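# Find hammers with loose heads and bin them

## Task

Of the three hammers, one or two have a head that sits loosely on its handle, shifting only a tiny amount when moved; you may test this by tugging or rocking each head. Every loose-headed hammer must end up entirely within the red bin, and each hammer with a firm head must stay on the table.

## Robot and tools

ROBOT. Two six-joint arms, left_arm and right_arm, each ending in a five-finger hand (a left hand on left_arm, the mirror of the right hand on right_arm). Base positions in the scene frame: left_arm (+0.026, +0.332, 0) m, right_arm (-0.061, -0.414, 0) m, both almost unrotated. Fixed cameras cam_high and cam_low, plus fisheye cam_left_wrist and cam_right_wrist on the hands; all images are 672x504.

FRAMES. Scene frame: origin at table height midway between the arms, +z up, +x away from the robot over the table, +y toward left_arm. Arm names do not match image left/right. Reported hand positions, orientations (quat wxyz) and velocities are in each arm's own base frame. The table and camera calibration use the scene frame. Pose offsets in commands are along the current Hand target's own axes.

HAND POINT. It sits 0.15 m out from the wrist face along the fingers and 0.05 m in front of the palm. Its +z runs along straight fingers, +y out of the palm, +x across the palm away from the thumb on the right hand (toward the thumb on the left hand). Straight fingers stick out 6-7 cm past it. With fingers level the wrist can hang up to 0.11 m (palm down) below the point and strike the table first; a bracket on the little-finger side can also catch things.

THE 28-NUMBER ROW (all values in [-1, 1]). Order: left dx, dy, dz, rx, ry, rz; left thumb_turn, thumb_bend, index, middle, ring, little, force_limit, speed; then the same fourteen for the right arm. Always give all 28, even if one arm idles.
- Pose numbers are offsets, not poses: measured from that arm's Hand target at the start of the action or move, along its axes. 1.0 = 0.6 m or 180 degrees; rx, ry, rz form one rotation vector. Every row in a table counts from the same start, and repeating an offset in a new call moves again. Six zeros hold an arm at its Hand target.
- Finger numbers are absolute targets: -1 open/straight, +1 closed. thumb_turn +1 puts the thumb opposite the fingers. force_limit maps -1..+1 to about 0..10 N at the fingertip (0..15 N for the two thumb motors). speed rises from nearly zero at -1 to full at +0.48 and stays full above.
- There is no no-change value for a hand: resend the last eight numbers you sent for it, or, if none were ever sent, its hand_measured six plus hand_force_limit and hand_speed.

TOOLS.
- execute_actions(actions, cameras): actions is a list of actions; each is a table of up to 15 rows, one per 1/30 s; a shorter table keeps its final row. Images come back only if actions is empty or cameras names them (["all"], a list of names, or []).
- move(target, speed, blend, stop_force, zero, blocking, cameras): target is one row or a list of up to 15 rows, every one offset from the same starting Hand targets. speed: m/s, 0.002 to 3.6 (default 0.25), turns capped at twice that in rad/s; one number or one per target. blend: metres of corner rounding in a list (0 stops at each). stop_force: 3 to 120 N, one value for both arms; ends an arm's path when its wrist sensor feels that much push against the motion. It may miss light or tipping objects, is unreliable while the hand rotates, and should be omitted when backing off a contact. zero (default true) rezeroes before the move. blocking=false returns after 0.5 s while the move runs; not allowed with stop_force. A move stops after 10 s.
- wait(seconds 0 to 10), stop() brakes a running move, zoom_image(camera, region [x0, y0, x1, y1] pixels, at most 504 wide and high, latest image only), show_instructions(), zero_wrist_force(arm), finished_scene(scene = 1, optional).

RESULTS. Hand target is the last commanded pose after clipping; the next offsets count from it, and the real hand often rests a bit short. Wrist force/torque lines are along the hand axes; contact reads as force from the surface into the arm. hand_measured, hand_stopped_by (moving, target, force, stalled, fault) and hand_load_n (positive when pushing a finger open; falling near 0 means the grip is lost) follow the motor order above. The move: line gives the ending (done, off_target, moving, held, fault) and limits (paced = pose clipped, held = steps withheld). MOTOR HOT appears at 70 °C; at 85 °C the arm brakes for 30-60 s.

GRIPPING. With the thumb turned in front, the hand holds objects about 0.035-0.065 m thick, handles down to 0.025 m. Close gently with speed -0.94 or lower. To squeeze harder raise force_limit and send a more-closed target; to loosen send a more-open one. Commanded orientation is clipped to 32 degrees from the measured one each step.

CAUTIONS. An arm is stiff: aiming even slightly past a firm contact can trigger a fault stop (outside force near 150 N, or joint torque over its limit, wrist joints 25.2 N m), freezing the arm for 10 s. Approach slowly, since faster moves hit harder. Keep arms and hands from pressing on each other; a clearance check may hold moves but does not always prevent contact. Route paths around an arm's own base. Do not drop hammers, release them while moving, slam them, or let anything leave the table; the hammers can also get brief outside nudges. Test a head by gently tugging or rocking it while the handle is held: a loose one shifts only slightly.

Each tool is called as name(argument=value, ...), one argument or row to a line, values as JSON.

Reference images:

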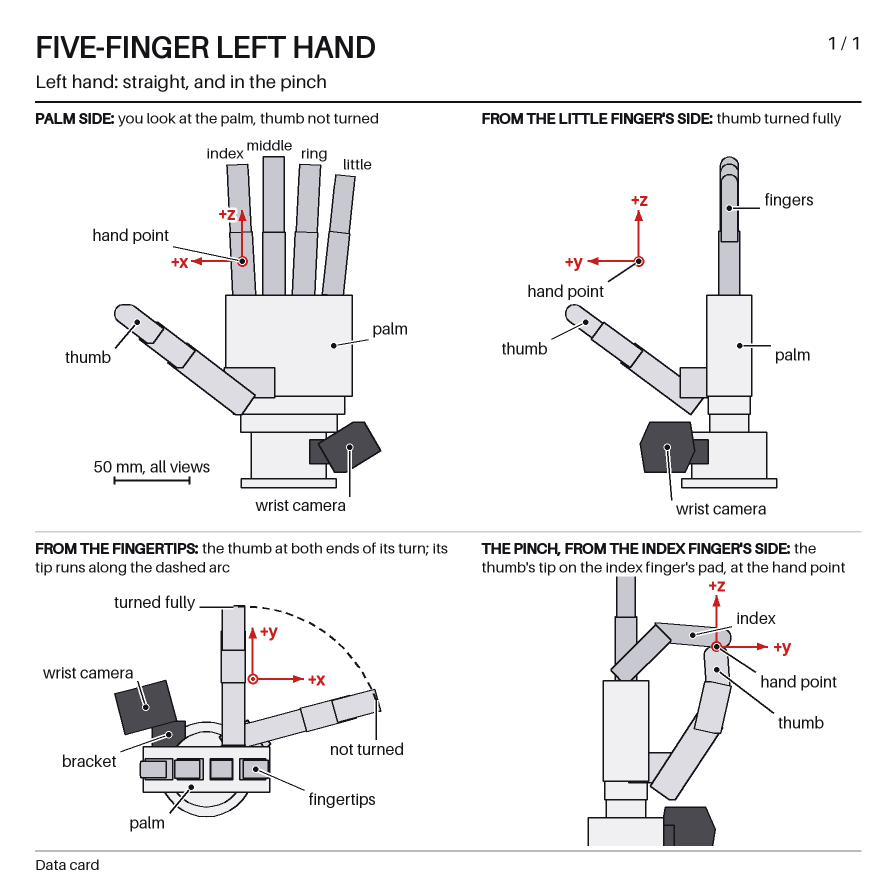

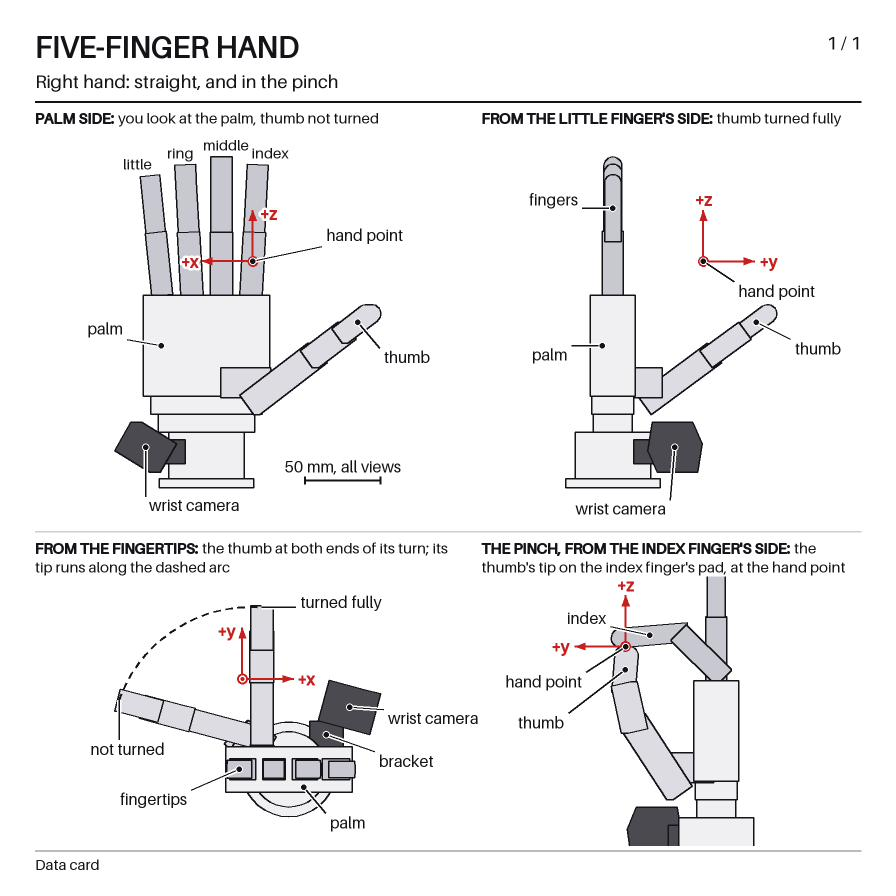

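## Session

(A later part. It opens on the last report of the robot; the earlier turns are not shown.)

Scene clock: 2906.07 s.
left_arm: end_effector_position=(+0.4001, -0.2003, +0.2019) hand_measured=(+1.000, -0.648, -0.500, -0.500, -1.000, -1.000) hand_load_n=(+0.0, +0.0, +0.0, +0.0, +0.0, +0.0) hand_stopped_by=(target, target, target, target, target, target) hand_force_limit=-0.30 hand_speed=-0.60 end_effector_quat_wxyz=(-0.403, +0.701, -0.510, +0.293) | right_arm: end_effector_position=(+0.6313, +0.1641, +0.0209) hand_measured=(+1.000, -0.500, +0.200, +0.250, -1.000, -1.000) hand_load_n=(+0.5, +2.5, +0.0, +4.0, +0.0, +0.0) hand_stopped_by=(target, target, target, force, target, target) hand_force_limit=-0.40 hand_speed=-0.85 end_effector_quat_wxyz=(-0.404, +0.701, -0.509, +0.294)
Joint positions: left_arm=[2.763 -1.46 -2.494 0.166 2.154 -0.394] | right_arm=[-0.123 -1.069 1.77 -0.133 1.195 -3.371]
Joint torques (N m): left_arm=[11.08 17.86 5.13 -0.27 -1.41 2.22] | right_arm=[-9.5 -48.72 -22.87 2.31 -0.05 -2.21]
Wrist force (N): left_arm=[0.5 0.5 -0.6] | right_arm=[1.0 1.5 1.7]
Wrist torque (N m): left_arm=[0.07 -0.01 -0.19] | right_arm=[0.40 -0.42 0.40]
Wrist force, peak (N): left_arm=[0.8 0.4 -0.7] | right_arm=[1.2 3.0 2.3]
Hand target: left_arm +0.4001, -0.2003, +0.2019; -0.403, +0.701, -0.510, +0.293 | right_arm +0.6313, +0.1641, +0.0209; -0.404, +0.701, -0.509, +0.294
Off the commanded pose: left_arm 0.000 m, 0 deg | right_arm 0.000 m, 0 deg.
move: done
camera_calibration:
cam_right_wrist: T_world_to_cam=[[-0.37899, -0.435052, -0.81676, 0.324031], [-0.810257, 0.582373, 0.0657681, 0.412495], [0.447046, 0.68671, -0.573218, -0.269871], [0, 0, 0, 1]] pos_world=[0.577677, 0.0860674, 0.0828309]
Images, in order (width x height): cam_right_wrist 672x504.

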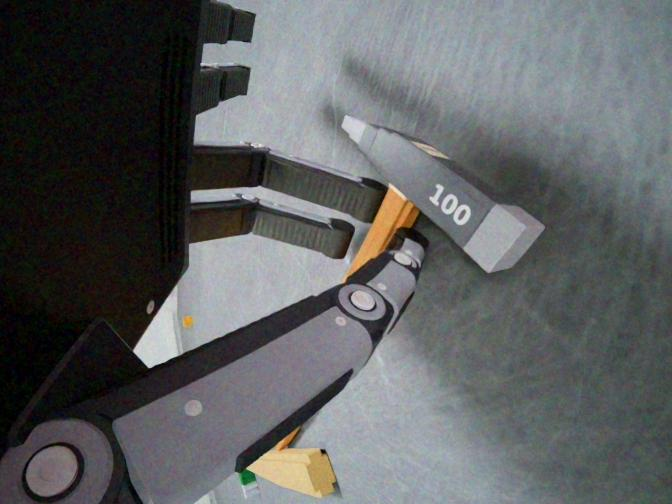

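move(
  target=[0, 0, 0, 0, 0, 0, 1, -0.65, -0.5, -0.5, -1, -1, -0.3, -0.6, 0, 0, 0, 0, 0, 0, 1, -0.5, 0.5, 0.45, -1, -1, -0.2, -0.85],
  speed=0.1,
)

move(
  target=[0, 0, 0, 0, 0, 0, 1, -0.65, -0.5, -0.5, -1, -1, -0.3, -0.6, 0, 0, 0, 0, 0, 0, 1, -0.35, 0.5, 0.5, -1, -1, 0.1, -0.85],
  speed=0.1,
  cameras=["cam_right_wrist"],
)

Scene clock: 2917.07 s.
left_arm: end_effector_position=(+0.4001, -0.2003, +0.2019) hand_measured=(+1.000, -0.648, -0.500, -0.500, -1.000, -1.000) hand_load_n=(+0.0, +0.0, +0.0, +0.0, +0.0, +0.0) hand_stopped_by=(target, target, target, target, target, target) hand_force_limit=-0.30 hand_speed=-0.60 end_effector_quat_wxyz=(-0.403, +0.701, -0.510, +0.293) | right_arm: end_effector_position=(+0.6313, +0.1641, +0.0209) hand_measured=(+1.000, -0.500, +0.500, +0.250, -1.000, -1.000) hand_load_n=(+0.5, +2.5, +0.0, +4.0, +0.0, +0.0) hand_stopped_by=(target, target, target, force, target, target) hand_force_limit=-0.20 hand_speed=-0.85 end_effector_quat_wxyz=(-0.404, +0.701, -0.509, +0.294)
Joint positions: left_arm=[2.763 -1.46 -2.494 0.166 2.154 -0.394] | right_arm=[-0.123 -1.069 1.77 -0.133 1.195 -3.371]
Joint torques (N m): left_arm=[10.81 17.24 5.42 -0.28 -1.27 2.29] | right_arm=[-9.07 -35.42 -19.59 2.01 -2.06 -2.22]
Wrist force (N): left_arm=[0.8 0.4 -0.5] | right_arm=[1.2 1.5 1.8]
Wrist torque (N m): left_arm=[0.05 -0.05 -0.16] | right_arm=[0.39 -0.45 0.41]
Wrist force, peak (N): left_arm=[1.0 0.3 -0.3] | right_arm=[1.2 1.7 1.8]
Hand target: left_arm +0.4001, -0.2003, +0.2019; -0.403, +0.701, -0.510, +0.293 | right_arm +0.6313, +0.1641, +0.0209; -0.404, +0.701, -0.509, +0.294
Off the commanded pose: left_arm 0.000 m, 0 deg | right_arm 0.000 m, 0 deg.
move: done

Scene clock: 2917.57 s.
left_arm: end_effector_position=(+0.4001, -0.2003, +0.2019) hand_measured=(+1.000, -0.648, -0.500, -0.500, -1.000, -1.000) hand_load_n=(+0.0, +0.0, +0.0, +0.0, +0.0, +0.0) hand_stopped_by=(target, target, target, target, target, target) hand_force_limit=-0.30 hand_speed=-0.60 end_effector_quat_wxyz=(-0.403, +0.701, -0.510, +0.293) | right_arm: end_effector_position=(+0.6313, +0.1641, +0.0209) hand_measured=(+1.000, -0.486, +0.500, +0.260, -1.000, -1.000) hand_load_n=(+1.0, +9.5, +0.0, +9.5, +0.0, -0.5) hand_stopped_by=(target, force, target, force, target, target) hand_force_limit=0.10 hand_speed=-0.85 end_effector_quat_wxyz=(-0.404, +0.701, -0.509, +0.294)
Joint positions: left_arm=[2.763 -1.46 -2.494 0.166 2.154 -0.394] | right_arm=[-0.123 -1.069 1.77 -0.133 1.195 -3.371]
Joint torques (N m): left_arm=[10.39 17.95 5.39 -0.26 -1.39 2.34] | right_arm=[-9.51 -31.67 -19.83 1.76 -1.83 -2.18]
Wrist force (N): left_arm=[0.6 0.3 -0.1] | right_arm=[1.3 1.3 1.7]
Wrist torque (N m): left_arm=[0.01 -0.01 -0.17] | right_arm=[0.40 -0.45 0.39]
Wrist force, peak (N): left_arm=[0.9 0.4 -0.6] | right_arm=[1.3 1.6 1.8]
Hand target: left_arm +0.4001, -0.2003, +0.2019; -0.403, +0.701, -0.510, +0.293 | right_arm +0.6313, +0.1641, +0.0209; -0.404, +0.701, -0.509, +0.294
Off the commanded pose: left_arm 0.000 m, 0 deg | right_arm 0.000 m, 0 deg.
move: done
camera_calibration:
cam_right_wrist: T_world_to_cam=[[-0.378925, -0.435099, -0.816765, 0.323997], [-0.810287, 0.582338, 0.0657019, 0.412521], [0.447047, 0.68671, -0.573218, -0.269872], [0, 0, 0, 1]] pos_world=[0.577677, 0.0860675, 0.0828311]
Images, in order (width x height): cam_right_wrist 672x504.

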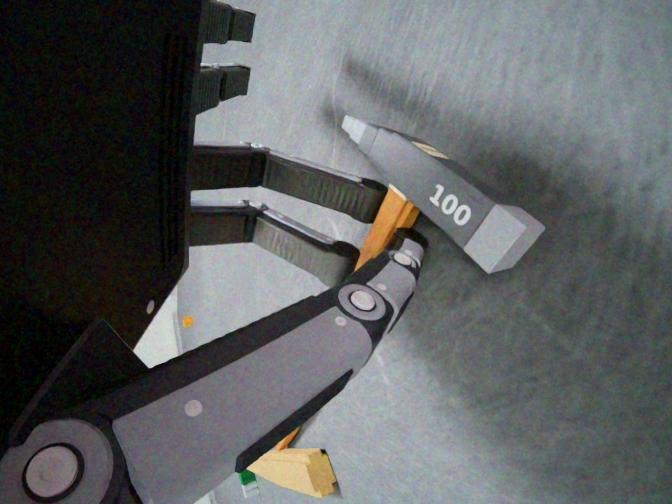

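move(
  target=[0, 0, 0, 0, 0, 0, 1, -0.65, -0.5, -0.5, -1, -1, -0.3, -0.6, 0, -0.0144, -0.0083, 0, 0, 0, 1, -0.35, 0.5, 0.5, -1, -1, 0.1, -0.85],
  speed=0.03,
  cameras=["cam_right_wrist"],
)

Scene clock: 2924.27 s.
left_arm: end_effector_position=(+0.4001, -0.2003, +0.2019) hand_measured=(+1.000, -0.648, -0.500, -0.500, -1.000, -1.000) hand_load_n=(+0.0, +0.0, -0.5, +0.0, +0.0, +0.0) hand_stopped_by=(target, target, target, target, target, target) hand_force_limit=-0.30 hand_speed=-0.60 end_effector_quat_wxyz=(-0.403, +0.701, -0.510, +0.293) | right_arm: end_effector_position=(+0.6313, +0.1641, +0.0308) hand_measured=(+1.000, -0.484, +0.500, +0.260, -1.000, -1.000) hand_load_n=(+0.0, +0.0, +0.0, +0.0, +0.0, +0.0) hand_stopped_by=(target, force, target, force, target, target) hand_force_limit=0.10 hand_speed=-0.85 end_effector_quat_wxyz=(-0.404, +0.701, -0.509, +0.294)
Joint positions: left_arm=[2.763 -1.46 -2.494 0.166 2.154 -0.394] | right_arm=[-0.123 -1.084 1.762 -0.11 1.195 -3.371]
Joint torques (N m): left_arm=[10.85 17.93 4.73 -0.33 -1.37 2.24] | right_arm=[-7.52 -48.93 -24.93 2.85 -1.53 -1.22]
Wrist force (N): left_arm=[0.8 0.3 -0.7] | right_arm=[1.0 2.4 2.3]
Wrist torque (N m): left_arm=[0.05 -0.06 -0.16] | right_arm=[0.41 -0.43 0.40]
Wrist force, peak (N): left_arm=[0.9 0.1 -0.7] | right_arm=[1.2 3.1 2.8]
Hand target: left_arm +0.4001, -0.2003, +0.2019; -0.403, +0.701, -0.510, +0.293 | right_arm +0.6313, +0.1641, +0.0309; -0.404, +0.701, -0.509, +0.294
Off the commanded pose: left_arm 0.000 m, 0 deg | right_arm 0.000 m, 0 deg.
move: done
camera_calibration:
cam_right_wrist: T_world_to_cam=[[-0.378925, -0.435099, -0.816765, 0.332083], [-0.810287, 0.582338, 0.0657019, 0.411871], [0.447047, 0.68671, -0.573218, -0.264197], [0, 0, 0, 1]] pos_world=[0.577677, 0.0860675, 0.0927311]
Images, in order (width x height): cam_right_wrist 672x504.

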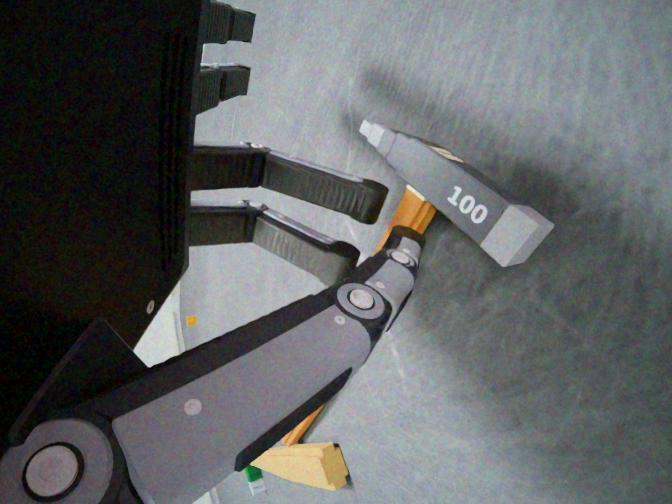

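move(
  target=[
    [0, 0, 0, 0, 0, 0, 1, -0.65, -0.5, -0.5, -1, -1, -0.3, -0.6, 0, -0.0217, -0.0125, 0, 0, 0, 1, -0.45, 0, 0, -1, -1, 0.1, 0],
    [0, 0, 0, 0, 0, 0, 1, -0.65, -0.5, -0.5, -1, -1, -0.3, -0.6, -0.0005, -0.0115, -0.0301, 0, 0, 0, 1, -0.45, 0, 0, -1, -1, 0.1, 0],
  ],
  speed=0.06,
)

move(
  target=[0, 0, 0, 0, 0, 0, 1, -0.65, -0.5, -0.5, -1, -1, -0.3, -0.6, 0, 0.0375, 0.0217, 0, 0, 0, 1, -0.45, 0, 0, -1, -1, 0.1, 0],
  speed=0.03,
  stop_force=4,
  cameras=["cam_right_wrist"],
)

Scene clock: 2948.13 s.
left_arm: end_effector_position=(+0.4001, -0.2003, +0.2019) hand_measured=(+1.000, -0.648, -0.500, -0.500, -1.000, -1.000) hand_load_n=(+0.0, +0.0, -0.5, +0.0, +0.0, +0.0) hand_stopped_by=(target, target, target, target, target, target) hand_force_limit=-0.30 hand_speed=-0.60 end_effector_quat_wxyz=(-0.403, +0.701, -0.510, +0.293) | right_arm: end_effector_position=(+0.6196, +0.1606, +0.0459) hand_measured=(+1.000, -0.450, +0.000, +0.000, -1.000, -1.000) hand_load_n=(+0.5, +0.0, +0.0, +0.0, +0.0, +0.0) hand_stopped_by=(target, target, target, target, target, target) hand_force_limit=0.10 hand_speed=0.00 end_effector_quat_wxyz=(-0.404, +0.701, -0.509, +0.294)
Joint positions: left_arm=[2.763 -1.46 -2.494 0.166 2.154 -0.394] | right_arm=[-0.134 -1.13 1.788 -0.088 1.186 -3.378]
Joint torques (N m): left_arm=[10.53 17.64 5.62 -0.26 -1.23 2.33] | right_arm=[-9.79 -48.04 -7.08 -2.19 -2.96 -2.35]
Wrist force (N): left_arm=[0.4 0.4 -0.7] | right_arm=[0.8 2.4 2.2]
Wrist torque (N m): left_arm=[0.07 -0.01 -0.18] | right_arm=[0.41 -0.41 0.40]
Wrist force, peak (N): left_arm=[0.9 0.3 -0.6] | right_arm=[1.1 2.8 2.5]
Hand target: left_arm +0.4001, -0.2003, +0.2019; -0.403, +0.701, -0.510, +0.293 | right_arm +0.6196, +0.1606, +0.0459; -0.404, +0.701, -0.509, +0.294
Off the commanded pose: left_arm 0.000 m, 0 deg | right_arm 0.000 m, 0 deg.
move: done

Scene clock: 2949.87 s.
left_arm: end_effector_position=(+0.4001, -0.2003, +0.2019) hand_measured=(+1.000, -0.648, -0.500, -0.500, -1.000, -1.000) hand_load_n=(+0.0, +0.0, +0.0, -0.5, +0.0, +0.0) hand_stopped_by=(target, target, target, target, target, target) hand_force_limit=-0.30 hand_speed=-0.60 end_effector_quat_wxyz=(-0.403, +0.701, -0.510, +0.293) | right_arm: end_effector_position=(+0.6196, +0.1606, +0.0199) hand_measured=(+1.000, -0.450, +0.000, +0.000, -1.000, -1.000) hand_load_n=(+0.0, +0.0, +0.0, +0.0, +0.0, +0.0) hand_stopped_by=(target, target, target, target, target, target) hand_force_limit=0.10 hand_speed=0.00 end_effector_quat_wxyz=(-0.404, +0.701, -0.509, +0.294)
Joint positions: left_arm=[2.763 -1.46 -2.494 0.166 2.154 -0.394] | right_arm=[-0.134 -1.09 1.809 -0.148 1.186 -3.378]
Joint torques (N m): left_arm=[11.18 17.31 5.62 -0.21 -1.19 2.33] | right_arm=[0.83 -26.02 -7.08 -2.26 -1.24 0.9]
Wrist force (N): left_arm=[0.6 0.5 -0.2] | right_arm=[1.0 2.4 2.3]
Wrist torque (N m): left_arm=[0.07 -0.01 -0.18] | right_arm=[0.41 -0.44 0.41]
Wrist force, peak (N): left_arm=[0.6 0.6 -0.6] | right_arm=[1.1 2.6 2.6]
Hand target: left_arm +0.4001, -0.2003, +0.2019; -0.403, +0.701, -0.510, +0.293 | right_arm +0.6196, +0.1606, +0.0199; -0.404, +0.701, -0.509, +0.294
Off the commanded pose: left_arm 0.000 m, 0 deg | right_arm 0.000 m, 0 deg.
move: done
camera_calibration:
cam_right_wrist: T_world_to_cam=[[-0.378858, -0.435147, -0.81677, 0.317191], [-0.810318, 0.582303, 0.0656345, 0.405171], [0.447047, 0.68671, -0.573218, -0.262811], [0, 0, 0, 1]] pos_world=[0.565977, 0.0825676, 0.0818313]
Images, in order (width x height): cam_right_wrist 672x504.

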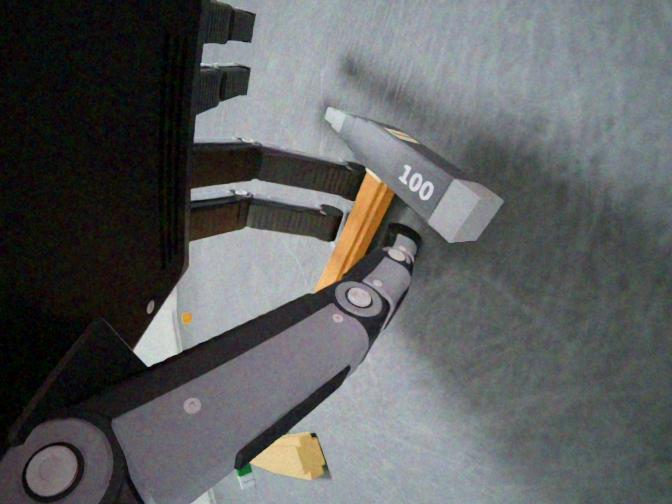

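move(
  target=[0, 0, 0, 0, 0, 0, 1, -0.65, -0.5, -0.5, -1, -1, -0.3, -0.6, 0, 0.0014, 0.0008, 0, 0, 0, 1, -0.3, 0, 0, -1, -1, -0.4, -0.85],
  speed=0.1,
  cameras=["cam_right_wrist"],
)

move(
  target=[0, 0, 0, 0, 0, 0, 1, -0.65, -0.5, -0.5, -1, -1, -0.3, -0.6, 0, 0, 0, 0, 0, 0, 1, -0.3, 0.3, 0.3, -1, -1, -0.2, -0.85],
  speed=0.1,
  cameras=["cam_right_wrist"],
)

Scene clock: 2959.10 s.
left_arm: end_effector_position=(+0.4001, -0.2003, +0.2019) hand_measured=(+1.000, -0.648, -0.500, -0.500, -1.000, -1.000) hand_load_n=(+0.0, +0.0, +0.0, +0.0, +0.0, +0.0) hand_stopped_by=(target, target, target, target, target, target) hand_force_limit=-0.30 hand_speed=-0.60 end_effector_quat_wxyz=(-0.403, +0.701, -0.510, +0.293) | right_arm: end_effector_position=(+0.6196, +0.1606, +0.0189) hand_measured=(+1.000, -0.300, +0.000, +0.000, -1.000, -1.000) hand_load_n=(+0.0, +0.0, -0.5, -4.0, +0.0, +0.0) hand_stopped_by=(target, target, target, target, target, target) hand_force_limit=-0.40 hand_speed=-0.85 end_effector_quat_wxyz=(-0.405, +0.701, -0.509, +0.294)
Joint positions: left_arm=[2.763 -1.46 -2.494 0.166 2.154 -0.394] | right_arm=[-0.134 -1.089 1.81 -0.151 1.186 -3.378]
Joint torques (N m): left_arm=[10.87 17.61 5.59 -0.17 -1.18 2.27] | right_arm=[6.59 -11.39 2.34 0.68 0.95 0.85]
Wrist force (N): left_arm=[0.5 0.6 -0.2] | right_arm=[-0.1 -17.7 -8.1]
Wrist torque (N m): left_arm=[0.06 -0.01 -0.18] | right_arm=[0.65 -0.28 0.00]
Wrist force, peak (N): left_arm=[1.0 0.5 -0.4] | right_arm=[-0.1 -17.7 -8.1]
Hand target: left_arm +0.4001, -0.2003, +0.2019; -0.403, +0.701, -0.510, +0.293 | right_arm +0.6196, +0.1606, +0.0189; -0.404, +0.701, -0.509, +0.294
Off the commanded pose: left_arm 0.000 m, 0 deg | right_arm 0.000 m, 0 deg.
move: done
camera_calibration:
cam_right_wrist: T_world_to_cam=[[-0.378858, -0.435147, -0.81677, 0.316456], [-0.810318, 0.582303, 0.0656345, 0.40523], [0.447047, 0.68671, -0.573218, -0.263327], [0, 0, 0, 1]] pos_world=[0.565977, 0.0825676, 0.0809313]
Images, in order (width x height): cam_right_wrist 672x504.

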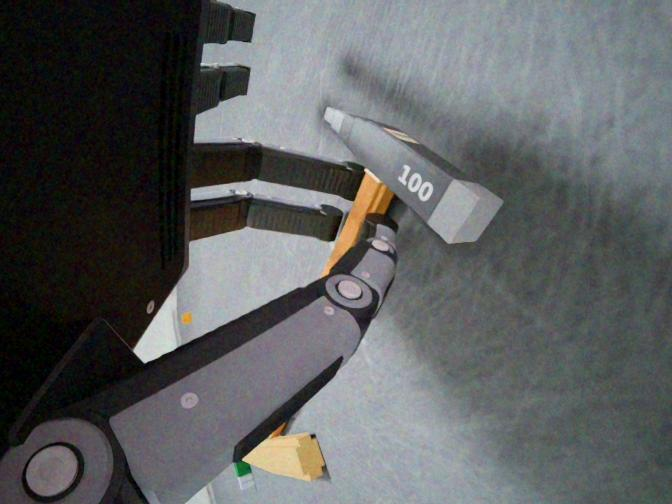

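Scene clock: 2959.70 s.
left_arm: end_effector_position=(+0.4001, -0.2003, +0.2019) hand_measured=(+1.000, -0.648, -0.500, -0.500, -1.000, -1.000) hand_load_n=(+0.0, +0.0, +0.0, +0.0, -0.5, +0.0) hand_stopped_by=(target, target, target, target, target, target) hand_force_limit=-0.30 hand_speed=-0.60 end_effector_quat_wxyz=(-0.403, +0.701, -0.510, +0.293) | right_arm: end_effector_position=(+0.6196, +0.1606, +0.0189) hand_measured=(+1.000, -0.300, +0.136, +0.012, -1.000, -1.000) hand_load_n=(+0.5, +2.0, +3.5, +7.0, +0.0, +0.0) hand_stopped_by=(target, target, force, force, target, target) hand_force_limit=-0.20 hand_speed=-0.85 end_effector_quat_wxyz=(-0.405, +0.701, -0.509, +0.294)
Joint positions: left_arm=[2.763 -1.46 -2.494 0.166 2.154 -0.394] | right_arm=[-0.134 -1.089 1.81 -0.151 1.186 -3.378]
Joint torques (N m): left_arm=[10.67 17.31 5.49 -0.2 -1.13 2.23] | right_arm=[5.33 -13 3.15 6.04 0.7 1.07]
Wrist force (N): left_arm=[0.6 0.3 -0.5] | right_arm=[-0.6 -19.5 -2.6]
Wrist torque (N m): left_arm=[0.04 -0.03 -0.16] | right_arm=[0.72 -0.35 0.01]
Wrist force, peak (N): left_arm=[0.8 0.5 -0.4] | right_arm=[-0.7 -20.0 -2.4]
Hand target: left_arm +0.4001, -0.2003, +0.2019; -0.403, +0.701, -0.510, +0.293 | right_arm +0.6196, +0.1606, +0.0189; -0.404, +0.701, -0.509, +0.294
Off the commanded pose: left_arm 0.000 m, 0 deg | right_arm 0.000 m, 0 deg.
move: done
camera_calibration:
cam_right_wrist: T_world_to_cam=[[-0.378842, -0.435121, -0.816791, 0.316365], [-0.810282, 0.582359, 0.0655886, 0.405215], [0.447127, 0.686679, -0.573193, -0.263429], [0, 0, 0, 1]] pos_world=[0.565977, 0.0825675, 0.0808314]
Images, in order (width x height): cam_right_wrist 672x504.

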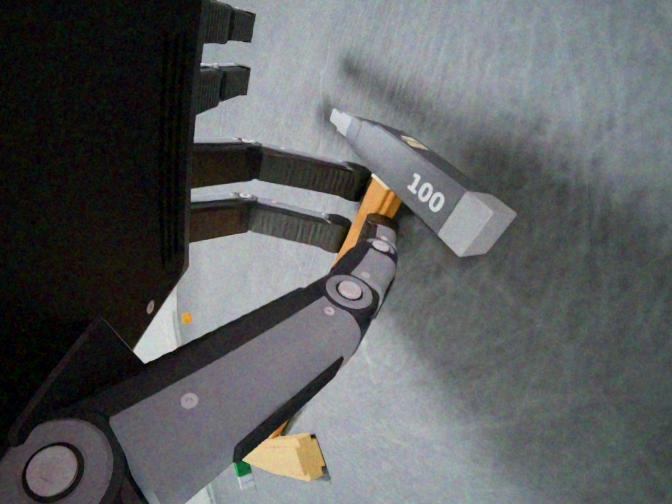

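move(
  target=[0, 0, 0, 0, 0, 0, 1, -0.65, -0.5, -0.5, -1, -1, -0.3, -0.6, 0, -0.0022, -0.0013, 0, 0, 0, 1, -0.3, 0.31, 0.3, -1, -1, -0.2, -0.85],
  speed=0.1,
)

move(
  target=[0, 0, 0, 0, 0, 0, 1, -0.65, -0.5, -0.5, -1, -1, -0.3, -0.6, 0, 0, 0, 0, 0, 0, 1, -0.2, 0.35, 0.35, -1, -1, 0.1, -0.85],
  speed=0.1,
  cameras=["cam_right_wrist"],
)

Scene clock: 2967.63 s.
left_arm: end_effector_position=(+0.4001, -0.2003, +0.2019) hand_measured=(+1.000, -0.648, -0.500, -0.500, -1.000, -1.000) hand_load_n=(+0.0, +0.0, +0.0, +0.0, +0.0, +0.0) hand_stopped_by=(target, target, target, target, target, target) hand_force_limit=-0.30 hand_speed=-0.60 end_effector_quat_wxyz=(-0.403, +0.701, -0.510, +0.293) | right_arm: end_effector_position=(+0.6196, +0.1606, +0.0204) hand_measured=(+1.000, -0.300, +0.148, +0.012, -1.000, -1.000) hand_load_n=(+0.0, +0.5, +0.5, +0.0, +0.0, +0.0) hand_stopped_by=(target, target, force, force, target, target) hand_force_limit=-0.20 hand_speed=-0.85 end_effector_quat_wxyz=(-0.404, +0.701, -0.509, +0.294)
Joint positions: left_arm=[2.763 -1.46 -2.494 0.166 2.154 -0.394] | right_arm=[-0.134 -1.091 1.809 -0.147 1.186 -3.378]
Joint torques (N m): left_arm=[10.67 17.84 5.49 -0.07 -1.09 2.29] | right_arm=[-2.28 -48.91 -22.45 2.96 -0.71 -0.01]
Wrist force (N): left_arm=[0.6 0.4 -0.3] | right_arm=[1.9 2.6 2.3]
Wrist torque (N m): left_arm=[0.06 -0.03 -0.17] | right_arm=[0.47 -0.58 0.48]
Wrist force, peak (N): left_arm=[0.6 0.5 -0.7] | right_arm=[-0.2 -21.8 -3.7]
Hand target: left_arm +0.4001, -0.2003, +0.2019; -0.403, +0.701, -0.510, +0.293 | right_arm +0.6196, +0.1606, +0.0205; -0.404, +0.701, -0.509, +0.294
Off the commanded pose: left_arm 0.000 m, 0 deg | right_arm 0.000 m, 0 deg.
move: done

Scene clock: 2968.37 s.
left_arm: end_effector_position=(+0.4001, -0.2003, +0.2019) hand_measured=(+1.000, -0.648, -0.500, -0.500, -1.000, -1.000) hand_load_n=(+0.0, +0.0, +0.0, +0.0, +0.0, +0.0) hand_stopped_by=(target, target, target, target, target, target) hand_force_limit=-0.30 hand_speed=-0.60 end_effector_quat_wxyz=(-0.403, +0.701, -0.510, +0.293) | right_arm: end_effector_position=(+0.6196, +0.1606, +0.0205) hand_measured=(+1.000, -0.200, +0.188, +0.148, -1.000, -1.000) hand_load_n=(+0.0, +0.0, +0.0, +0.0, +0.0, +0.0) hand_stopped_by=(target, target, force, force, target, target) hand_force_limit=0.10 hand_speed=-0.85 end_effector_quat_wxyz=(-0.405, +0.701, -0.509, +0.294)
Joint positions: left_arm=[2.763 -1.46 -2.494 0.166 2.154 -0.394] | right_arm=[-0.134 -1.091 1.808 -0.147 1.186 -3.378]
Joint torques (N m): left_arm=[10.69 17.8 5.27 -0.2 -1.08 2.24] | right_arm=[-4.51 -42.56 -15.68 2.82 -1.61 -0.64]
Wrist force (N): left_arm=[0.8 0.4 -0.3] | right_arm=[2.0 1.0 1.9]
Wrist torque (N m): left_arm=[0.05 -0.05 -0.16] | right_arm=[0.42 -0.59 0.47]
Wrist force, peak (N): left_arm=[0.9 0.4 -0.4] | right_arm=[1.5 2.4 2.6]
Hand target: left_arm +0.4001, -0.2003, +0.2019; -0.403, +0.701, -0.510, +0.293 | right_arm +0.6196, +0.1606, +0.0205; -0.404, +0.701, -0.509, +0.294
Off the commanded pose: left_arm 0.000 m, 0 deg | right_arm 0.000 m, 0 deg.
move: done
camera_calibration:
cam_right_wrist: T_world_to_cam=[[-0.378842, -0.435121, -0.816791, 0.317672], [-0.810282, 0.582359, 0.0655886, 0.40511], [0.447127, 0.686679, -0.573193, -0.262512], [0, 0, 0, 1]] pos_world=[0.565977, 0.0825675, 0.0824314]
Images, in order (width x height): cam_right_wrist 672x504.

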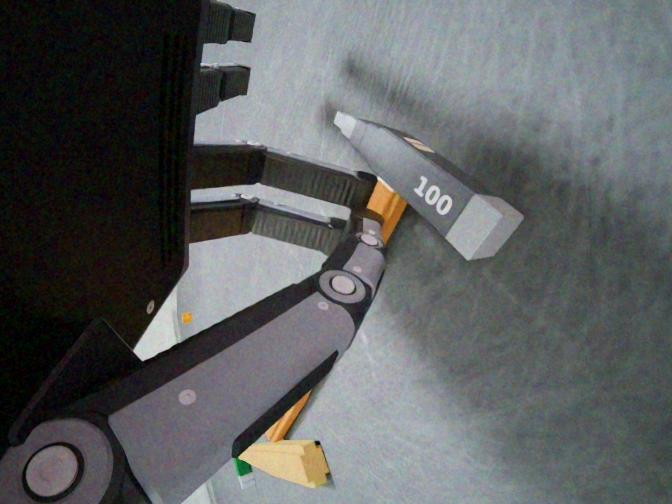

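move(
  target=[
    [0, 0, 0, 0, 0, 0, 1, -0.65, -0.5, -0.5, -1, -1, -0.3, -0.6, 0, -0.036, -0.0208, 0, 0, 0, 1, -0.45, 0, 0, -1, -1, 0.1, 0],
    [0, 0, 0, 0, 0, 0, 1, -0.65, -0.5, -0.5, -1, -1, -0.3, -0.6, -0.0477, -0.0258, -0.0386, 0, 0, 0, 1, -0.45, 0, 0, -1, -1, 0.1, 0],
  ],
  speed=0.06,
)

move(
  target=[0, 0, 0, 0, 0, 0, 1, -0.65, -0.5, -0.5, -1, -1, -0.3, -0.6, 0, 0.0375, 0.0217, 0, 0, 0, 1, -0.45, 0, 0, -1, -1, 0.1, 0],
  speed=0.03,
  stop_force=4,
  cameras=["cam_right_wrist"],
)

Scene clock: 2995.37 s.
left_arm: end_effector_position=(+0.4001, -0.2003, +0.2019) hand_measured=(+1.000, -0.648, -0.500, -0.500, -1.000, -1.000) hand_load_n=(+0.0, +0.0, +0.0, +0.0, +0.0, +0.0) hand_stopped_by=(target, target, target, target, target, target) hand_force_limit=-0.30 hand_speed=-0.60 end_effector_quat_wxyz=(-0.403, +0.701, -0.510, +0.293) | right_arm: end_effector_position=(+0.5991, +0.1840, +0.0454) hand_measured=(+1.000, -0.450, +0.000, +0.000, -1.000, -1.000) hand_load_n=(+0.0, +0.0, +0.0, +0.0, +0.0, +0.0) hand_stopped_by=(target, target, target, target, target, target) hand_force_limit=0.10 hand_speed=0.00 end_effector_quat_wxyz=(-0.404, +0.701, -0.509, +0.294)
Joint positions: left_arm=[2.763 -1.46 -2.494 0.166 2.154 -0.394] | right_arm=[-0.085 -1.163 1.839 -0.116 1.227 -3.35]
Joint torques (N m): left_arm=[10.22 17.54 5.26 -0.09 -0.91 2.37] | right_arm=[7.45 -46.5 -6.89 -2.48 2.23 1.62]
Wrist force (N): left_arm=[0.4 0.4 -0.5] | right_arm=[1.6 2.5 2.1]
Wrist torque (N m): left_arm=[0.07 0.00 -0.18] | right_arm=[0.42 -0.52 0.26]
Wrist force, peak (N): left_arm=[0.9 0.3 -0.5] | right_arm=[2.2 2.8 2.2]
Hand target: left_arm +0.4001, -0.2003, +0.2019; -0.403, +0.701, -0.510, +0.293 | right_arm +0.5990, +0.1840, +0.0455; -0.404, +0.701, -0.509, +0.294
Off the commanded pose: left_arm 0.000 m, 0 deg | right_arm 0.000 m, 0 deg.
move: done

Scene clock: 2997.03 s.
left_arm: end_effector_position=(+0.4001, -0.2003, +0.2019) hand_measured=(+1.000, -0.648, -0.500, -0.500, -1.000, -1.000) hand_load_n=(+0.0, +0.0, +0.0, +0.0, +0.0, +0.0) hand_stopped_by=(target, target, target, target, target, target) hand_force_limit=-0.30 hand_speed=-0.60 end_effector_quat_wxyz=(-0.403, +0.701, -0.510, +0.293) | right_arm: end_effector_position=(+0.5990, +0.1840, +0.0292) hand_measured=(+1.000, -0.450, +0.000, +0.000, -1.000, -1.000) hand_load_n=(+0.0, +0.0, +0.0, +0.0, +0.0, +0.0) hand_stopped_by=(target, target, target, target, target, target) hand_force_limit=0.10 hand_speed=0.00 end_effector_quat_wxyz=(-0.404, +0.701, -0.509, +0.294)
Joint positions: left_arm=[2.763 -1.46 -2.494 0.166 2.154 -0.394] | right_arm=[-0.085 -1.138 1.853 -0.155 1.227 -3.35]
Joint torques (N m): left_arm=[10.54 17.66 5.32 -0.14 -0.95 2.28] | right_arm=[5.67 -48.02 -23.86 2.67 1.58 1.15]
Wrist force (N): left_arm=[0.5 0.4 -0.3] | right_arm=[1.9 2.5 2.1]
Wrist torque (N m): left_arm=[0.05 -0.01 -0.18] | right_arm=[0.42 -0.57 0.28]
Wrist force, peak (N): left_arm=[0.5 0.7 -0.6] | right_arm=[2.3 -3.5 1.4]
Hand target: left_arm +0.4001, -0.2003, +0.2019; -0.403, +0.701, -0.510, +0.293 | right_arm +0.5990, +0.1840, +0.0292; -0.404, +0.701, -0.509, +0.294 (not the last commanded pose)
Off the commanded pose: left_arm 0.000 m, 0 deg | right_arm 0.010 m, 0 deg.
move: contact (right_arm)
camera_calibration:
cam_right_wrist: T_world_to_cam=[[-0.378925, -0.435099, -0.816765, 0.327196], [-0.810287, 0.582338, 0.0657019, 0.374215], [0.447047, 0.68671, -0.573218, -0.26434], [0, 0, 0, 1]] pos_world=[0.545377, 0.105968, 0.0911311]
Images, in order (width x height): cam_right_wrist 672x504.

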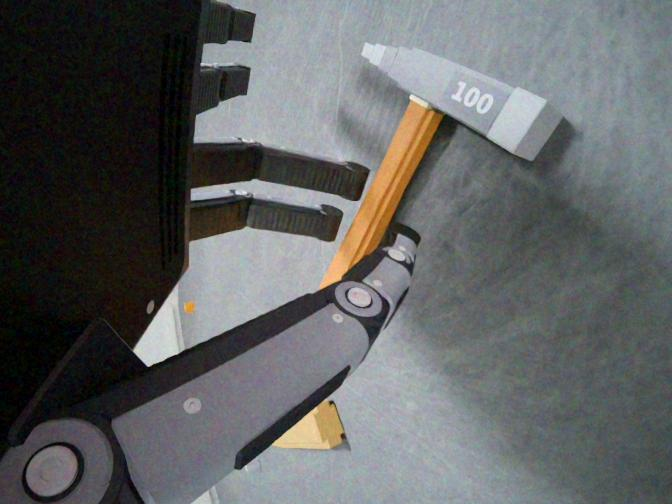

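move(
  target=[0, 0, 0, 0, 0, 0, 1, -0.65, -0.5, -0.5, -1, -1, -0.3, -0.6, 0, -0.0029, 0.0051, 0, 0, 0, 1, -0.5, -0.1, -0.1, -1, -1, 0.1, 0],
  speed=0.06,
)

move(
  target=[0, 0, 0, 0, 0, 0, 1, -0.65, -0.5, -0.5, -1, -1, -0.3, -0.6, 0, 0.014, 0.0081, 0, 0, 0, 1, -0.5, -0.1, -0.1, -1, -1, 0.1, 0],
  speed=0.03,
  stop_force=4,
  cameras=["cam_right_wrist"],
)

Scene clock: 3011.67 s.
left_arm: end_effector_position=(+0.4001, -0.2003, +0.2019) hand_measured=(+1.000, -0.648, -0.500, -0.500, -1.000, -1.000) hand_load_n=(+0.0, +0.0, -0.5, +0.0, +0.0, +0.0) hand_stopped_by=(target, target, target, target, target, target) hand_force_limit=-0.30 hand_speed=-0.60 end_effector_quat_wxyz=(-0.403, +0.701, -0.510, +0.293) | right_arm: end_effector_position=(+0.6023, +0.1851, +0.0292) hand_measured=(+1.000, -0.500, -0.100, -0.100, -1.000, -1.000) hand_load_n=(+0.0, +0.0, +0.0, +0.0, +0.0, +0.0) hand_stopped_by=(target, target, target, target, target, target) hand_force_limit=0.10 hand_speed=0.00 end_effector_quat_wxyz=(-0.404, +0.701, -0.509, +0.294)
Joint positions: left_arm=[2.763 -1.46 -2.494 0.166 2.154 -0.394] | right_arm=[-0.082 -1.131 1.843 -0.152 1.23 -3.348]
Joint torques (N m): left_arm=[10.5 17.05 5.75 -0.15 -0.95 2.31] | right_arm=[7.81 -23.13 -24.17 2.77 2.26 1.75]
Wrist force (N): left_arm=[0.7 0.3 -0.3] | right_arm=[1.7 2.5 2.4]
Wrist torque (N m): left_arm=[0.03 -0.03 -0.17] | right_arm=[0.40 -0.54 0.26]
Wrist force, peak (N): left_arm=[0.9 0.5 -0.4] | right_arm=[2.0 3.0 2.2]
Hand target: left_arm +0.4001, -0.2003, +0.2019; -0.403, +0.701, -0.510, +0.293 | right_arm +0.6024, +0.1851, +0.0292; -0.404, +0.701, -0.509, +0.294
Off the commanded pose: left_arm 0.000 m, 0 deg | right_arm 0.000 m, 0 deg.
move: done

Scene clock: 3013.40 s.
left_arm: end_effector_position=(+0.4001, -0.2003, +0.2019) hand_measured=(+1.000, -0.648, -0.500, -0.500, -1.000, -1.000) hand_load_n=(+0.0, +0.0, +0.0, +0.0, +0.0, +0.0) hand_stopped_by=(target, target, target, target, target, target) hand_force_limit=-0.30 hand_speed=-0.60 end_effector_quat_wxyz=(-0.403, +0.701, -0.510, +0.293) | right_arm: end_effector_position=(+0.6024, +0.1851, +0.0202) hand_measured=(+1.000, -0.500, -0.100, -0.100, -1.000, -1.000) hand_load_n=(+0.0, +0.0, +0.0, -1.0, +0.0, +0.0) hand_stopped_by=(target, target, target, target, target, target) hand_force_limit=0.10 hand_speed=0.00 end_effector_quat_wxyz=(-0.404, +0.701, -0.509, +0.294)
Joint positions: left_arm=[2.763 -1.46 -2.494 0.166 2.154 -0.394] | right_arm=[-0.082 -1.116 1.85 -0.173 1.23 -3.348]
Joint torques (N m): left_arm=[10.82 17.37 5.44 -0.11 -0.86 2.27] | right_arm=[4.09 -44.79 -23.64 2.55 2.12 1.31]
Wrist force (N): left_arm=[0.5 0.4 -0.3] | right_arm=[1.4 -0.7 0.1]
Wrist torque (N m): left_arm=[0.04 0.00 -0.18] | right_arm=[0.44 -0.52 0.20]
Wrist force, peak (N): left_arm=[0.7 0.6 -0.4] | right_arm=[1.1 -5.6 -3.2]
Hand target: left_arm +0.4001, -0.2003, +0.2019; -0.403, +0.701, -0.510, +0.293 | right_arm +0.6024, +0.1851, +0.0202; -0.404, +0.701, -0.509, +0.294 (not the last commanded pose)
Off the commanded pose: left_arm 0.000 m, 0 deg | right_arm 0.001 m, 0 deg.
move: contact (right_arm)
camera_calibration:
cam_right_wrist: T_world_to_cam=[[-0.378925, -0.435099, -0.816765, 0.321612], [-0.810287, 0.582338, 0.0657019, 0.376921], [0.447047, 0.68671, -0.573218, -0.271774], [0, 0, 0, 1]] pos_world=[0.548777, 0.107068, 0.0821311]
Images, in order (width x height): cam_right_wrist 672x504.

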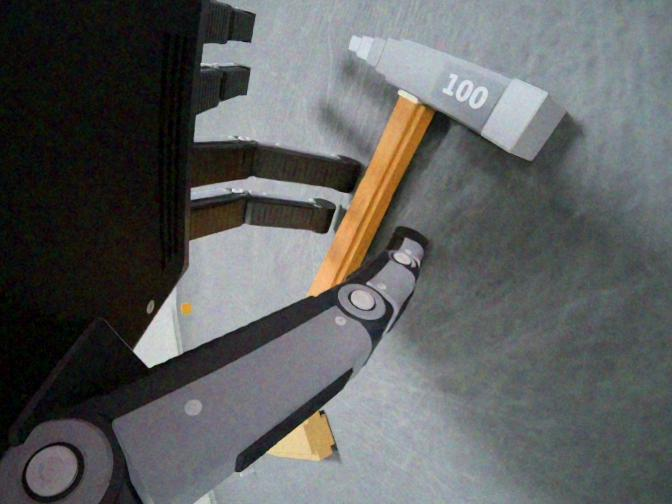

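move(
  target=[0, 0, 0, 0, 0, 0, 1, -0.65, -0.5, -0.5, -1, -1, -0.3, -0.6, 0, -0.0007, -0.0004, 0, 0, 0, 1, -0.5, 0.35, 0.35, -1, -1, -0.3, -0.85],
  speed=0.1,
)

move(
  target=[0, 0, 0, 0, 0, 0, 1, -0.65, -0.5, -0.5, -1, -1, -0.3, -0.6, 0, 0, 0, 0, 0, 0, 1, -0.5, 0.36, 0.36, -1, -1, 0.1, -0.85],
  speed=0.1,
  cameras=["cam_right_wrist"],
)

Scene clock: 3021.10 s.
left_arm: end_effector_position=(+0.4001, -0.2003, +0.2019) hand_measured=(+1.000, -0.648, -0.500, -0.500, -1.000, -1.000) hand_load_n=(+0.0, +0.0, +0.0, +0.0, +0.0, -0.5) hand_stopped_by=(target, target, target, target, target, target) hand_force_limit=-0.30 hand_speed=-0.60 end_effector_quat_wxyz=(-0.403, +0.701, -0.510, +0.293) | right_arm: end_effector_position=(+0.6024, +0.1851, +0.0207) hand_measured=(+1.000, -0.500, +0.350, +0.232, -1.000, -1.000) hand_load_n=(+1.0, +3.0, +0.0, +4.0, +0.0, +0.0) hand_stopped_by=(target, target, target, force, target, target) hand_force_limit=-0.30 hand_speed=-0.85 end_effector_quat_wxyz=(-0.404, +0.701, -0.509, +0.294)
Joint positions: left_arm=[2.763 -1.46 -2.494 0.166 2.154 -0.394] | right_arm=[-0.082 -1.117 1.849 -0.172 1.23 -3.348]
Joint torques (N m): left_arm=[10.82 17.14 5.43 -0.07 -0.86 2.27] | right_arm=[-6.91 -40.96 -17.36 2.43 2.03 1.32]
Wrist force (N): left_arm=[0.6 0.7 -0.5] | right_arm=[2.0 1.4 1.2]
Wrist torque (N m): left_arm=[0.10 -0.02 -0.18] | right_arm=[0.35 -0.57 0.27]
Wrist force, peak (N): left_arm=[0.7 0.6 -0.6] | right_arm=[2.1 2.5 2.8]
Hand target: left_arm +0.4001, -0.2003, +0.2019; -0.403, +0.701, -0.510, +0.293 | right_arm +0.6024, +0.1851, +0.0207; -0.404, +0.701, -0.509, +0.294
Off the commanded pose: left_arm 0.000 m, 0 deg | right_arm 0.000 m, 0 deg.
move: done

Scene clock: 3021.60 s.
left_arm: end_effector_position=(+0.4001, -0.2003, +0.2019) hand_measured=(+1.000, -0.648, -0.500, -0.500, -1.000, -1.000) hand_load_n=(+0.0, +0.0, +0.0, +0.0, +0.0, +0.0) hand_stopped_by=(target, target, target, target, target, target) hand_force_limit=-0.30 hand_speed=-0.60 end_effector_quat_wxyz=(-0.403, +0.701, -0.510, +0.293) | right_arm: end_effector_position=(+0.6024, +0.1851, +0.0207) hand_measured=(+1.000, -0.500, +0.360, +0.242, -1.000, -1.000) hand_load_n=(+1.0, +4.0, +0.0, +7.5, -0.5, +0.0) hand_stopped_by=(target, target, target, force, target, target) hand_force_limit=0.10 hand_speed=-0.85 end_effector_quat_wxyz=(-0.404, +0.701, -0.509, +0.294)
Joint positions: left_arm=[2.763 -1.46 -2.494 0.166 2.154 -0.394] | right_arm=[-0.082 -1.117 1.849 -0.172 1.23 -3.348]
Joint torques (N m): left_arm=[10.39 17.32 5.68 -0.03 -0.84 2.24] | right_arm=[-8.77 -37.24 -14.39 2.09 2.02 1.3]
Wrist force (N): left_arm=[0.6 0.3 -0.3] | right_arm=[2.0 -0.2 1.1]
Wrist torque (N m): left_arm=[0.03 -0.03 -0.17] | right_arm=[0.41 -0.53 0.23]
Wrist force, peak (N): left_arm=[0.9 0.3 -0.3] | right_arm=[1.9 0.9 2.1]
Hand target: left_arm +0.4001, -0.2003, +0.2019; -0.403, +0.701, -0.510, +0.293 | right_arm +0.6024, +0.1851, +0.0207; -0.404, +0.701, -0.509, +0.294
Off the commanded pose: left_arm 0.000 m, 0 deg | right_arm 0.000 m, 0 deg.
move: done
camera_calibration:
cam_right_wrist: T_world_to_cam=[[-0.378858, -0.435147, -0.81677, 0.32199], [-0.810318, 0.582303, 0.0656345, 0.376914], [0.447047, 0.68671, -0.573218, -0.271488], [0, 0, 0, 1]] pos_world=[0.548777, 0.107068, 0.0826313]
Images, in order (width x height): cam_right_wrist 672x504.

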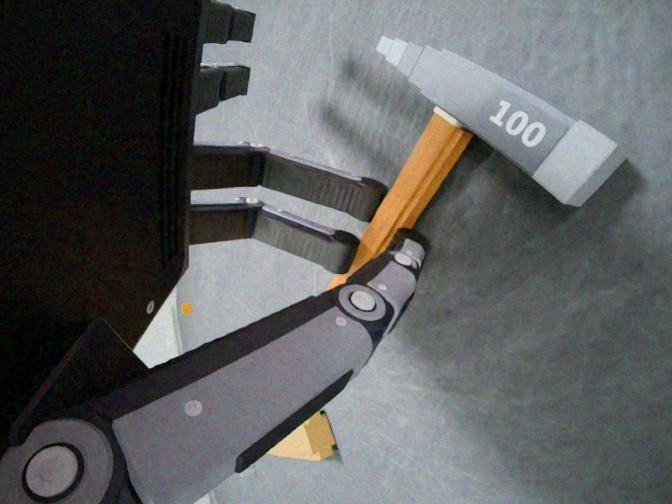

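move(
  target=[0, 0, 0, 0, 0, 0, 1, -0.65, -0.5, -0.5, -1, -1, -0.3, -0.6, 0, -0.0144, -0.0083, 0, 0, 0, 1, -0.5, 0.36, 0.36, -1, -1, 0.1, -0.85],
  speed=0.03,
  cameras=["cam_right_wrist"],
)

Scene clock: 3027.53 s.
left_arm: end_effector_position=(+0.4001, -0.2003, +0.2019) hand_measured=(+1.000, -0.648, -0.500, -0.500, -1.000, -1.000) hand_load_n=(+0.0, +0.0, +0.0, +0.0, +0.0, +0.0) hand_stopped_by=(target, target, target, target, target, target) hand_force_limit=-0.30 hand_speed=-0.60 end_effector_quat_wxyz=(-0.403, +0.701, -0.510, +0.293) | right_arm: end_effector_position=(+0.6024, +0.1851, +0.0306) hand_measured=(+1.000, -0.500, +0.360, +0.244, -1.000, -1.000) hand_load_n=(+0.0, +0.0, +0.0, +0.0, +0.0, -0.5) hand_stopped_by=(target, target, target, force, target, target) hand_force_limit=0.10 hand_speed=-0.85 end_effector_quat_wxyz=(-0.404, +0.701, -0.509, +0.294)
Joint positions: left_arm=[2.763 -1.46 -2.494 0.166 2.154 -0.394] | right_arm=[-0.082 -1.133 1.841 -0.148 1.23 -3.348]
Joint torques (N m): left_arm=[10.2 17.48 5.99 -0.06 -0.8 2.28] | right_arm=[-6.13 -47.62 -24.36 2.83 2.07 1.41]
Wrist force (N): left_arm=[0.9 0.3 -0.3] | right_arm=[1.9 2.4 2.4]
Wrist torque (N m): left_arm=[0.03 -0.07 -0.15] | right_arm=[0.40 -0.59 0.28]
Wrist force, peak (N): left_arm=[0.6 0.4 -0.8] | right_arm=[2.2 2.7 2.7]
Hand target: left_arm +0.4001, -0.2003, +0.2019; -0.403, +0.701, -0.510, +0.293 | right_arm +0.6024, +0.1851, +0.0306; -0.404, +0.701, -0.509, +0.294
Off the commanded pose: left_arm 0.000 m, 0 deg | right_arm 0.000 m, 0 deg.
move: done
camera_calibration:
cam_right_wrist: T_world_to_cam=[[-0.378956, -0.435077, -0.816762, 0.33012], [-0.810273, 0.582355, 0.0657331, 0.376225], [0.447046, 0.68671, -0.573218, -0.265813], [0, 0, 0, 1]] pos_world=[0.548777, 0.107067, 0.092531]
Images, in order (width x height): cam_right_wrist 672x504.

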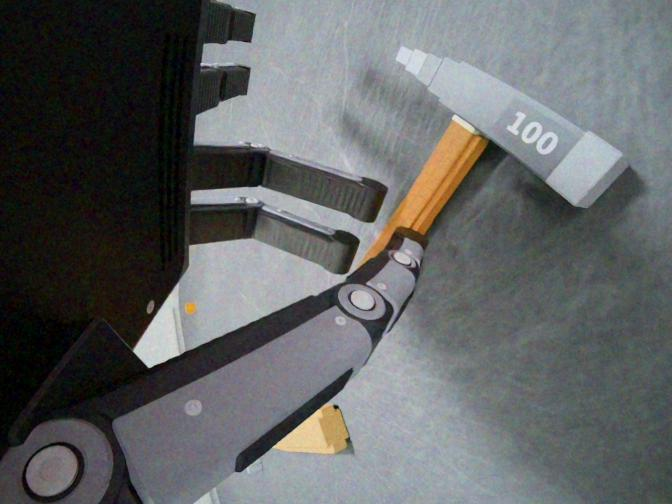

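move(
  target=[
    [0, 0, 0, 0, 0, 0, 1, -0.65, -0.5, -0.5, -1, -1, -0.3, -0.6, 0, -0.022, -0.0127, 0, 0, 0, 1, -0.58, 0, 0, -1, -1, 0.1, 0],
    [0, 0, 0, 0, 0, 0, 1, -0.65, -0.5, -0.5, -1, -1, -0.3, -0.6, -0.07, -0.0722, -0.0417, 0, 0, 0, 1, -0.58, 0, 0, -1, -1, 0.1, 0],
  ],
  speed=0.1,
  cameras=["cam_right_wrist"],
)

Scene clock: 3067.70 s.
left_arm: end_effector_position=(+0.4001, -0.2003, +0.2019) hand_measured=(+1.000, -0.648, -0.500, -0.500, -1.000, -1.000) hand_load_n=(+0.0, +0.0, +0.0, +0.0, +0.0, +0.0) hand_stopped_by=(target, target, target, target, target, target) hand_force_limit=-0.30 hand_speed=-0.60 end_effector_quat_wxyz=(-0.403, +0.701, -0.510, +0.293) | right_arm: end_effector_position=(+0.5894, +0.2250, +0.0806) hand_measured=(+1.000, -0.580, +0.000, +0.000, -1.000, -1.000) hand_load_n=(+0.0, +0.0, +0.0, +0.0, +0.0, +0.0) hand_stopped_by=(target, target, target, target, target, target) hand_force_limit=0.10 hand_speed=0.00 end_effector_quat_wxyz=(-0.404, +0.701, -0.509, +0.294)
Joint positions: left_arm=[2.763 -1.46 -2.494 0.166 2.154 -0.394] | right_arm=[0.011 -1.214 1.802 -0.044 1.309 -3.297]
Joint torques (N m): left_arm=[10.64 17.08 5.39 -0.15 -0.71 2.3] | right_arm=[6.27 -44.91 -23.7 2.85 2.47 1.56]
Wrist force (N): left_arm=[0.5 0.5 -0.5] | right_arm=[1.9 2.4 2.4]
Wrist torque (N m): left_arm=[0.07 -0.01 -0.18] | right_arm=[0.39 -0.57 0.27]
Wrist force, peak (N): left_arm=[0.8 0.7 -0.4] | right_arm=[2.4 3.0 2.4]
Hand target: left_arm +0.4001, -0.2003, +0.2019; -0.403, +0.701, -0.510, +0.293 | right_arm +0.5894, +0.2251, +0.0807; -0.404, +0.701, -0.509, +0.294
Off the commanded pose: left_arm 0.000 m, 0 deg | right_arm 0.000 m, 0 deg.
move: done
camera_calibration:
cam_right_wrist: T_world_to_cam=[[-0.378925, -0.435099, -0.816765, 0.383335], [-0.810287, 0.582338, 0.0657019, 0.339242], [0.447047, 0.68671, -0.573218, -0.258671], [0, 0, 0, 1]] pos_world=[0.535777, 0.146868, 0.142531]
Images, in order (width x height): cam_right_wrist 672x504.

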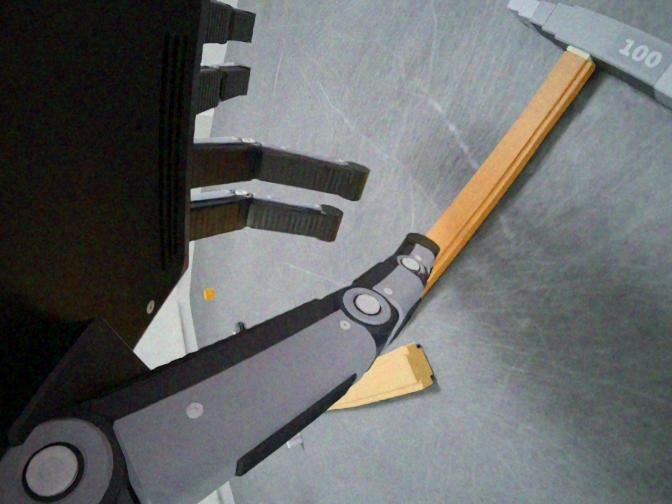

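move(
  target=[0, 0, 0, 0, 0, 0, 1, -0.65, -0.5, -0.5, -1, -1, -0.3, -0.6, -0.0128, 0.0543, 0.0212, 0, 0.0313, 0.0181, 1, -0.5, -0.1, 0, -1, -1, 0.1, 0],
  speed=0.1,
  cameras=["cam_right_wrist"],
)

Scene clock: 3095.23 s.
left_arm: end_effector_position=(+0.4001, -0.2003, +0.2019) hand_measured=(+1.000, -0.648, -0.500, -0.500, -1.000, -1.000) hand_load_n=(+0.0, +0.0, +0.0, +0.0, +0.0, +0.0) hand_stopped_by=(target, target, target, target, target, target) hand_force_limit=-0.30 hand_speed=-0.60 end_effector_quat_wxyz=(-0.403, +0.701, -0.510, +0.293) | right_arm: end_effector_position=(+0.5820, +0.2307, +0.0461) hand_measured=(+1.000, -0.500, -0.100, +0.000, -1.000, -1.000) hand_load_n=(+0.0, +0.0, +0.0, +0.0, +0.0, -0.5) hand_stopped_by=(target, target, target, target, target, target) hand_force_limit=0.10 hand_speed=0.00 end_effector_quat_wxyz=(-0.387, +0.671, -0.548, +0.316)
Joint positions: left_arm=[2.763 -1.46 -2.494 0.166 2.154 -0.394] | right_arm=[0.073 -1.182 1.861 -0.151 1.46 -3.206]
Joint torques (N m): left_arm=[10.42 17.34 5.58 0 -0.61 2.26] | right_arm=[7.71 -23.01 -8.14 -2.64 2.36 1.47]
Wrist force (N): left_arm=[0.8 0.5 -0.4] | right_arm=[1.9 2.7 2.6]
Wrist torque (N m): left_arm=[0.07 -0.05 -0.17] | right_arm=[0.43 -0.59 0.28]
Wrist force, peak (N): left_arm=[0.7 0.7 -0.7] | right_arm=[1.7 3.2 2.3]
Hand target: left_arm +0.4001, -0.2003, +0.2019; -0.403, +0.701, -0.510, +0.293 | right_arm +0.5820, +0.2307, +0.0461; -0.387, +0.671, -0.548, +0.316
Off the commanded pose: left_arm 0.000 m, 0 deg | right_arm 0.000 m, 0 deg.
move: done
camera_calibration:
cam_right_wrist: T_world_to_cam=[[-0.425808, -0.389336, -0.816765, 0.371626], [-0.739086, 0.670395, 0.0657467, 0.270404], [0.521958, 0.631655, -0.573212, -0.310046], [0, 0, 0, 1]] pos_world=[0.519924, 0.159251, 0.108031]
Images, in order (width x height): cam_right_wrist 672x504.

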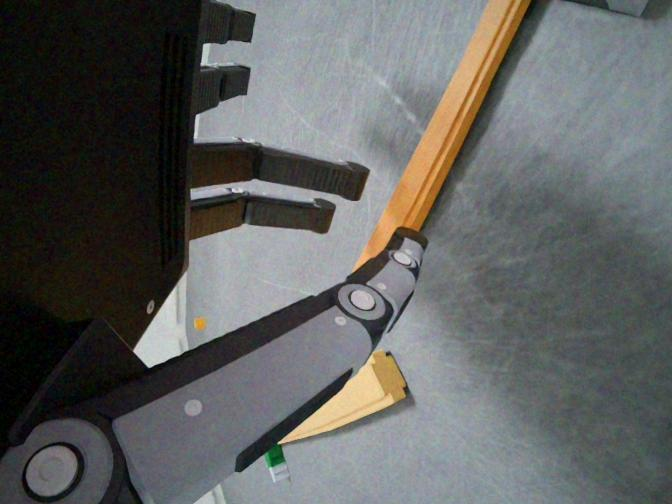

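move(
  target=[0, 0, 0, 0, 0, 0, 1, -0.65, -0.5, -0.5, -1, -1, -0.3, -0.6, 0, 0.0364, 0.0249, 0, 0, 0, 1, -0.5, -0.1, 0, -1, -1, 0.1, 0],
  speed=0.03,
  stop_force=4,
  cameras=["cam_right_wrist"],
)

Scene clock: 3110.80 s.
left_arm: end_effector_position=(+0.4001, -0.2003, +0.2019) hand_measured=(+1.000, -0.648, -0.500, -0.500, -1.000, -1.000) hand_load_n=(+0.0, +0.0, +0.0, +0.0, +0.0, +0.0) hand_stopped_by=(target, target, target, target, target, target) hand_force_limit=-0.30 hand_speed=-0.60 end_effector_quat_wxyz=(-0.403, +0.701, -0.510, +0.293) | right_arm: end_effector_position=(+0.5840, +0.2311, +0.0197) hand_measured=(+1.000, -0.500, -0.100, +0.000, -1.000, -1.000) hand_load_n=(+0.0, +0.0, +0.0, -0.5, +0.0, +0.0) hand_stopped_by=(target, target, target, target, target, target) hand_force_limit=0.10 hand_speed=0.00 end_effector_quat_wxyz=(-0.387, +0.671, -0.548, +0.316)
Joint positions: left_arm=[2.763 -1.46 -2.494 0.166 2.154 -0.394] | right_arm=[0.074 -1.136 1.877 -0.214 1.46 -3.205]
Joint torques (N m): left_arm=[10.69 16.73 5.67 0.08 -0.5 2.31] | right_arm=[8.55 -23.43 -6.27 -2.3 2.61 1.51]
Wrist force (N): left_arm=[0.6 0.3 -0.4] | right_arm=[1.9 0.8 1.3]
Wrist torque (N m): left_arm=[0.04 -0.03 -0.17] | right_arm=[0.44 -0.57 0.24]
Wrist force, peak (N): left_arm=[0.7 0.6 -0.6] | right_arm=[2.1 2.9 2.6]
Hand target: left_arm +0.4001, -0.2003, +0.2019; -0.403, +0.701, -0.510, +0.293 | right_arm +0.5840, +0.2311, +0.0197; -0.387, +0.671, -0.548, +0.316
Off the commanded pose: left_arm 0.000 m, 0 deg | right_arm 0.000 m, 0 deg.
move: done
camera_calibration:
cam_right_wrist: T_world_to_cam=[[-0.425828, -0.38936, -0.816743, 0.351041], [-0.73905, 0.670438, 0.0657086, 0.273254], [0.521991, 0.631595, -0.573248, -0.326428], [0, 0, 0, 1]] pos_world=[0.521824, 0.159651, 0.0816311]
Images, in order (width x height): cam_right_wrist 672x504.

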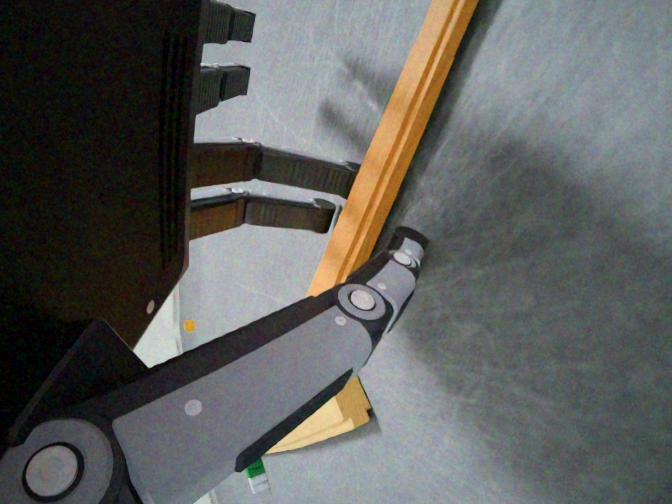

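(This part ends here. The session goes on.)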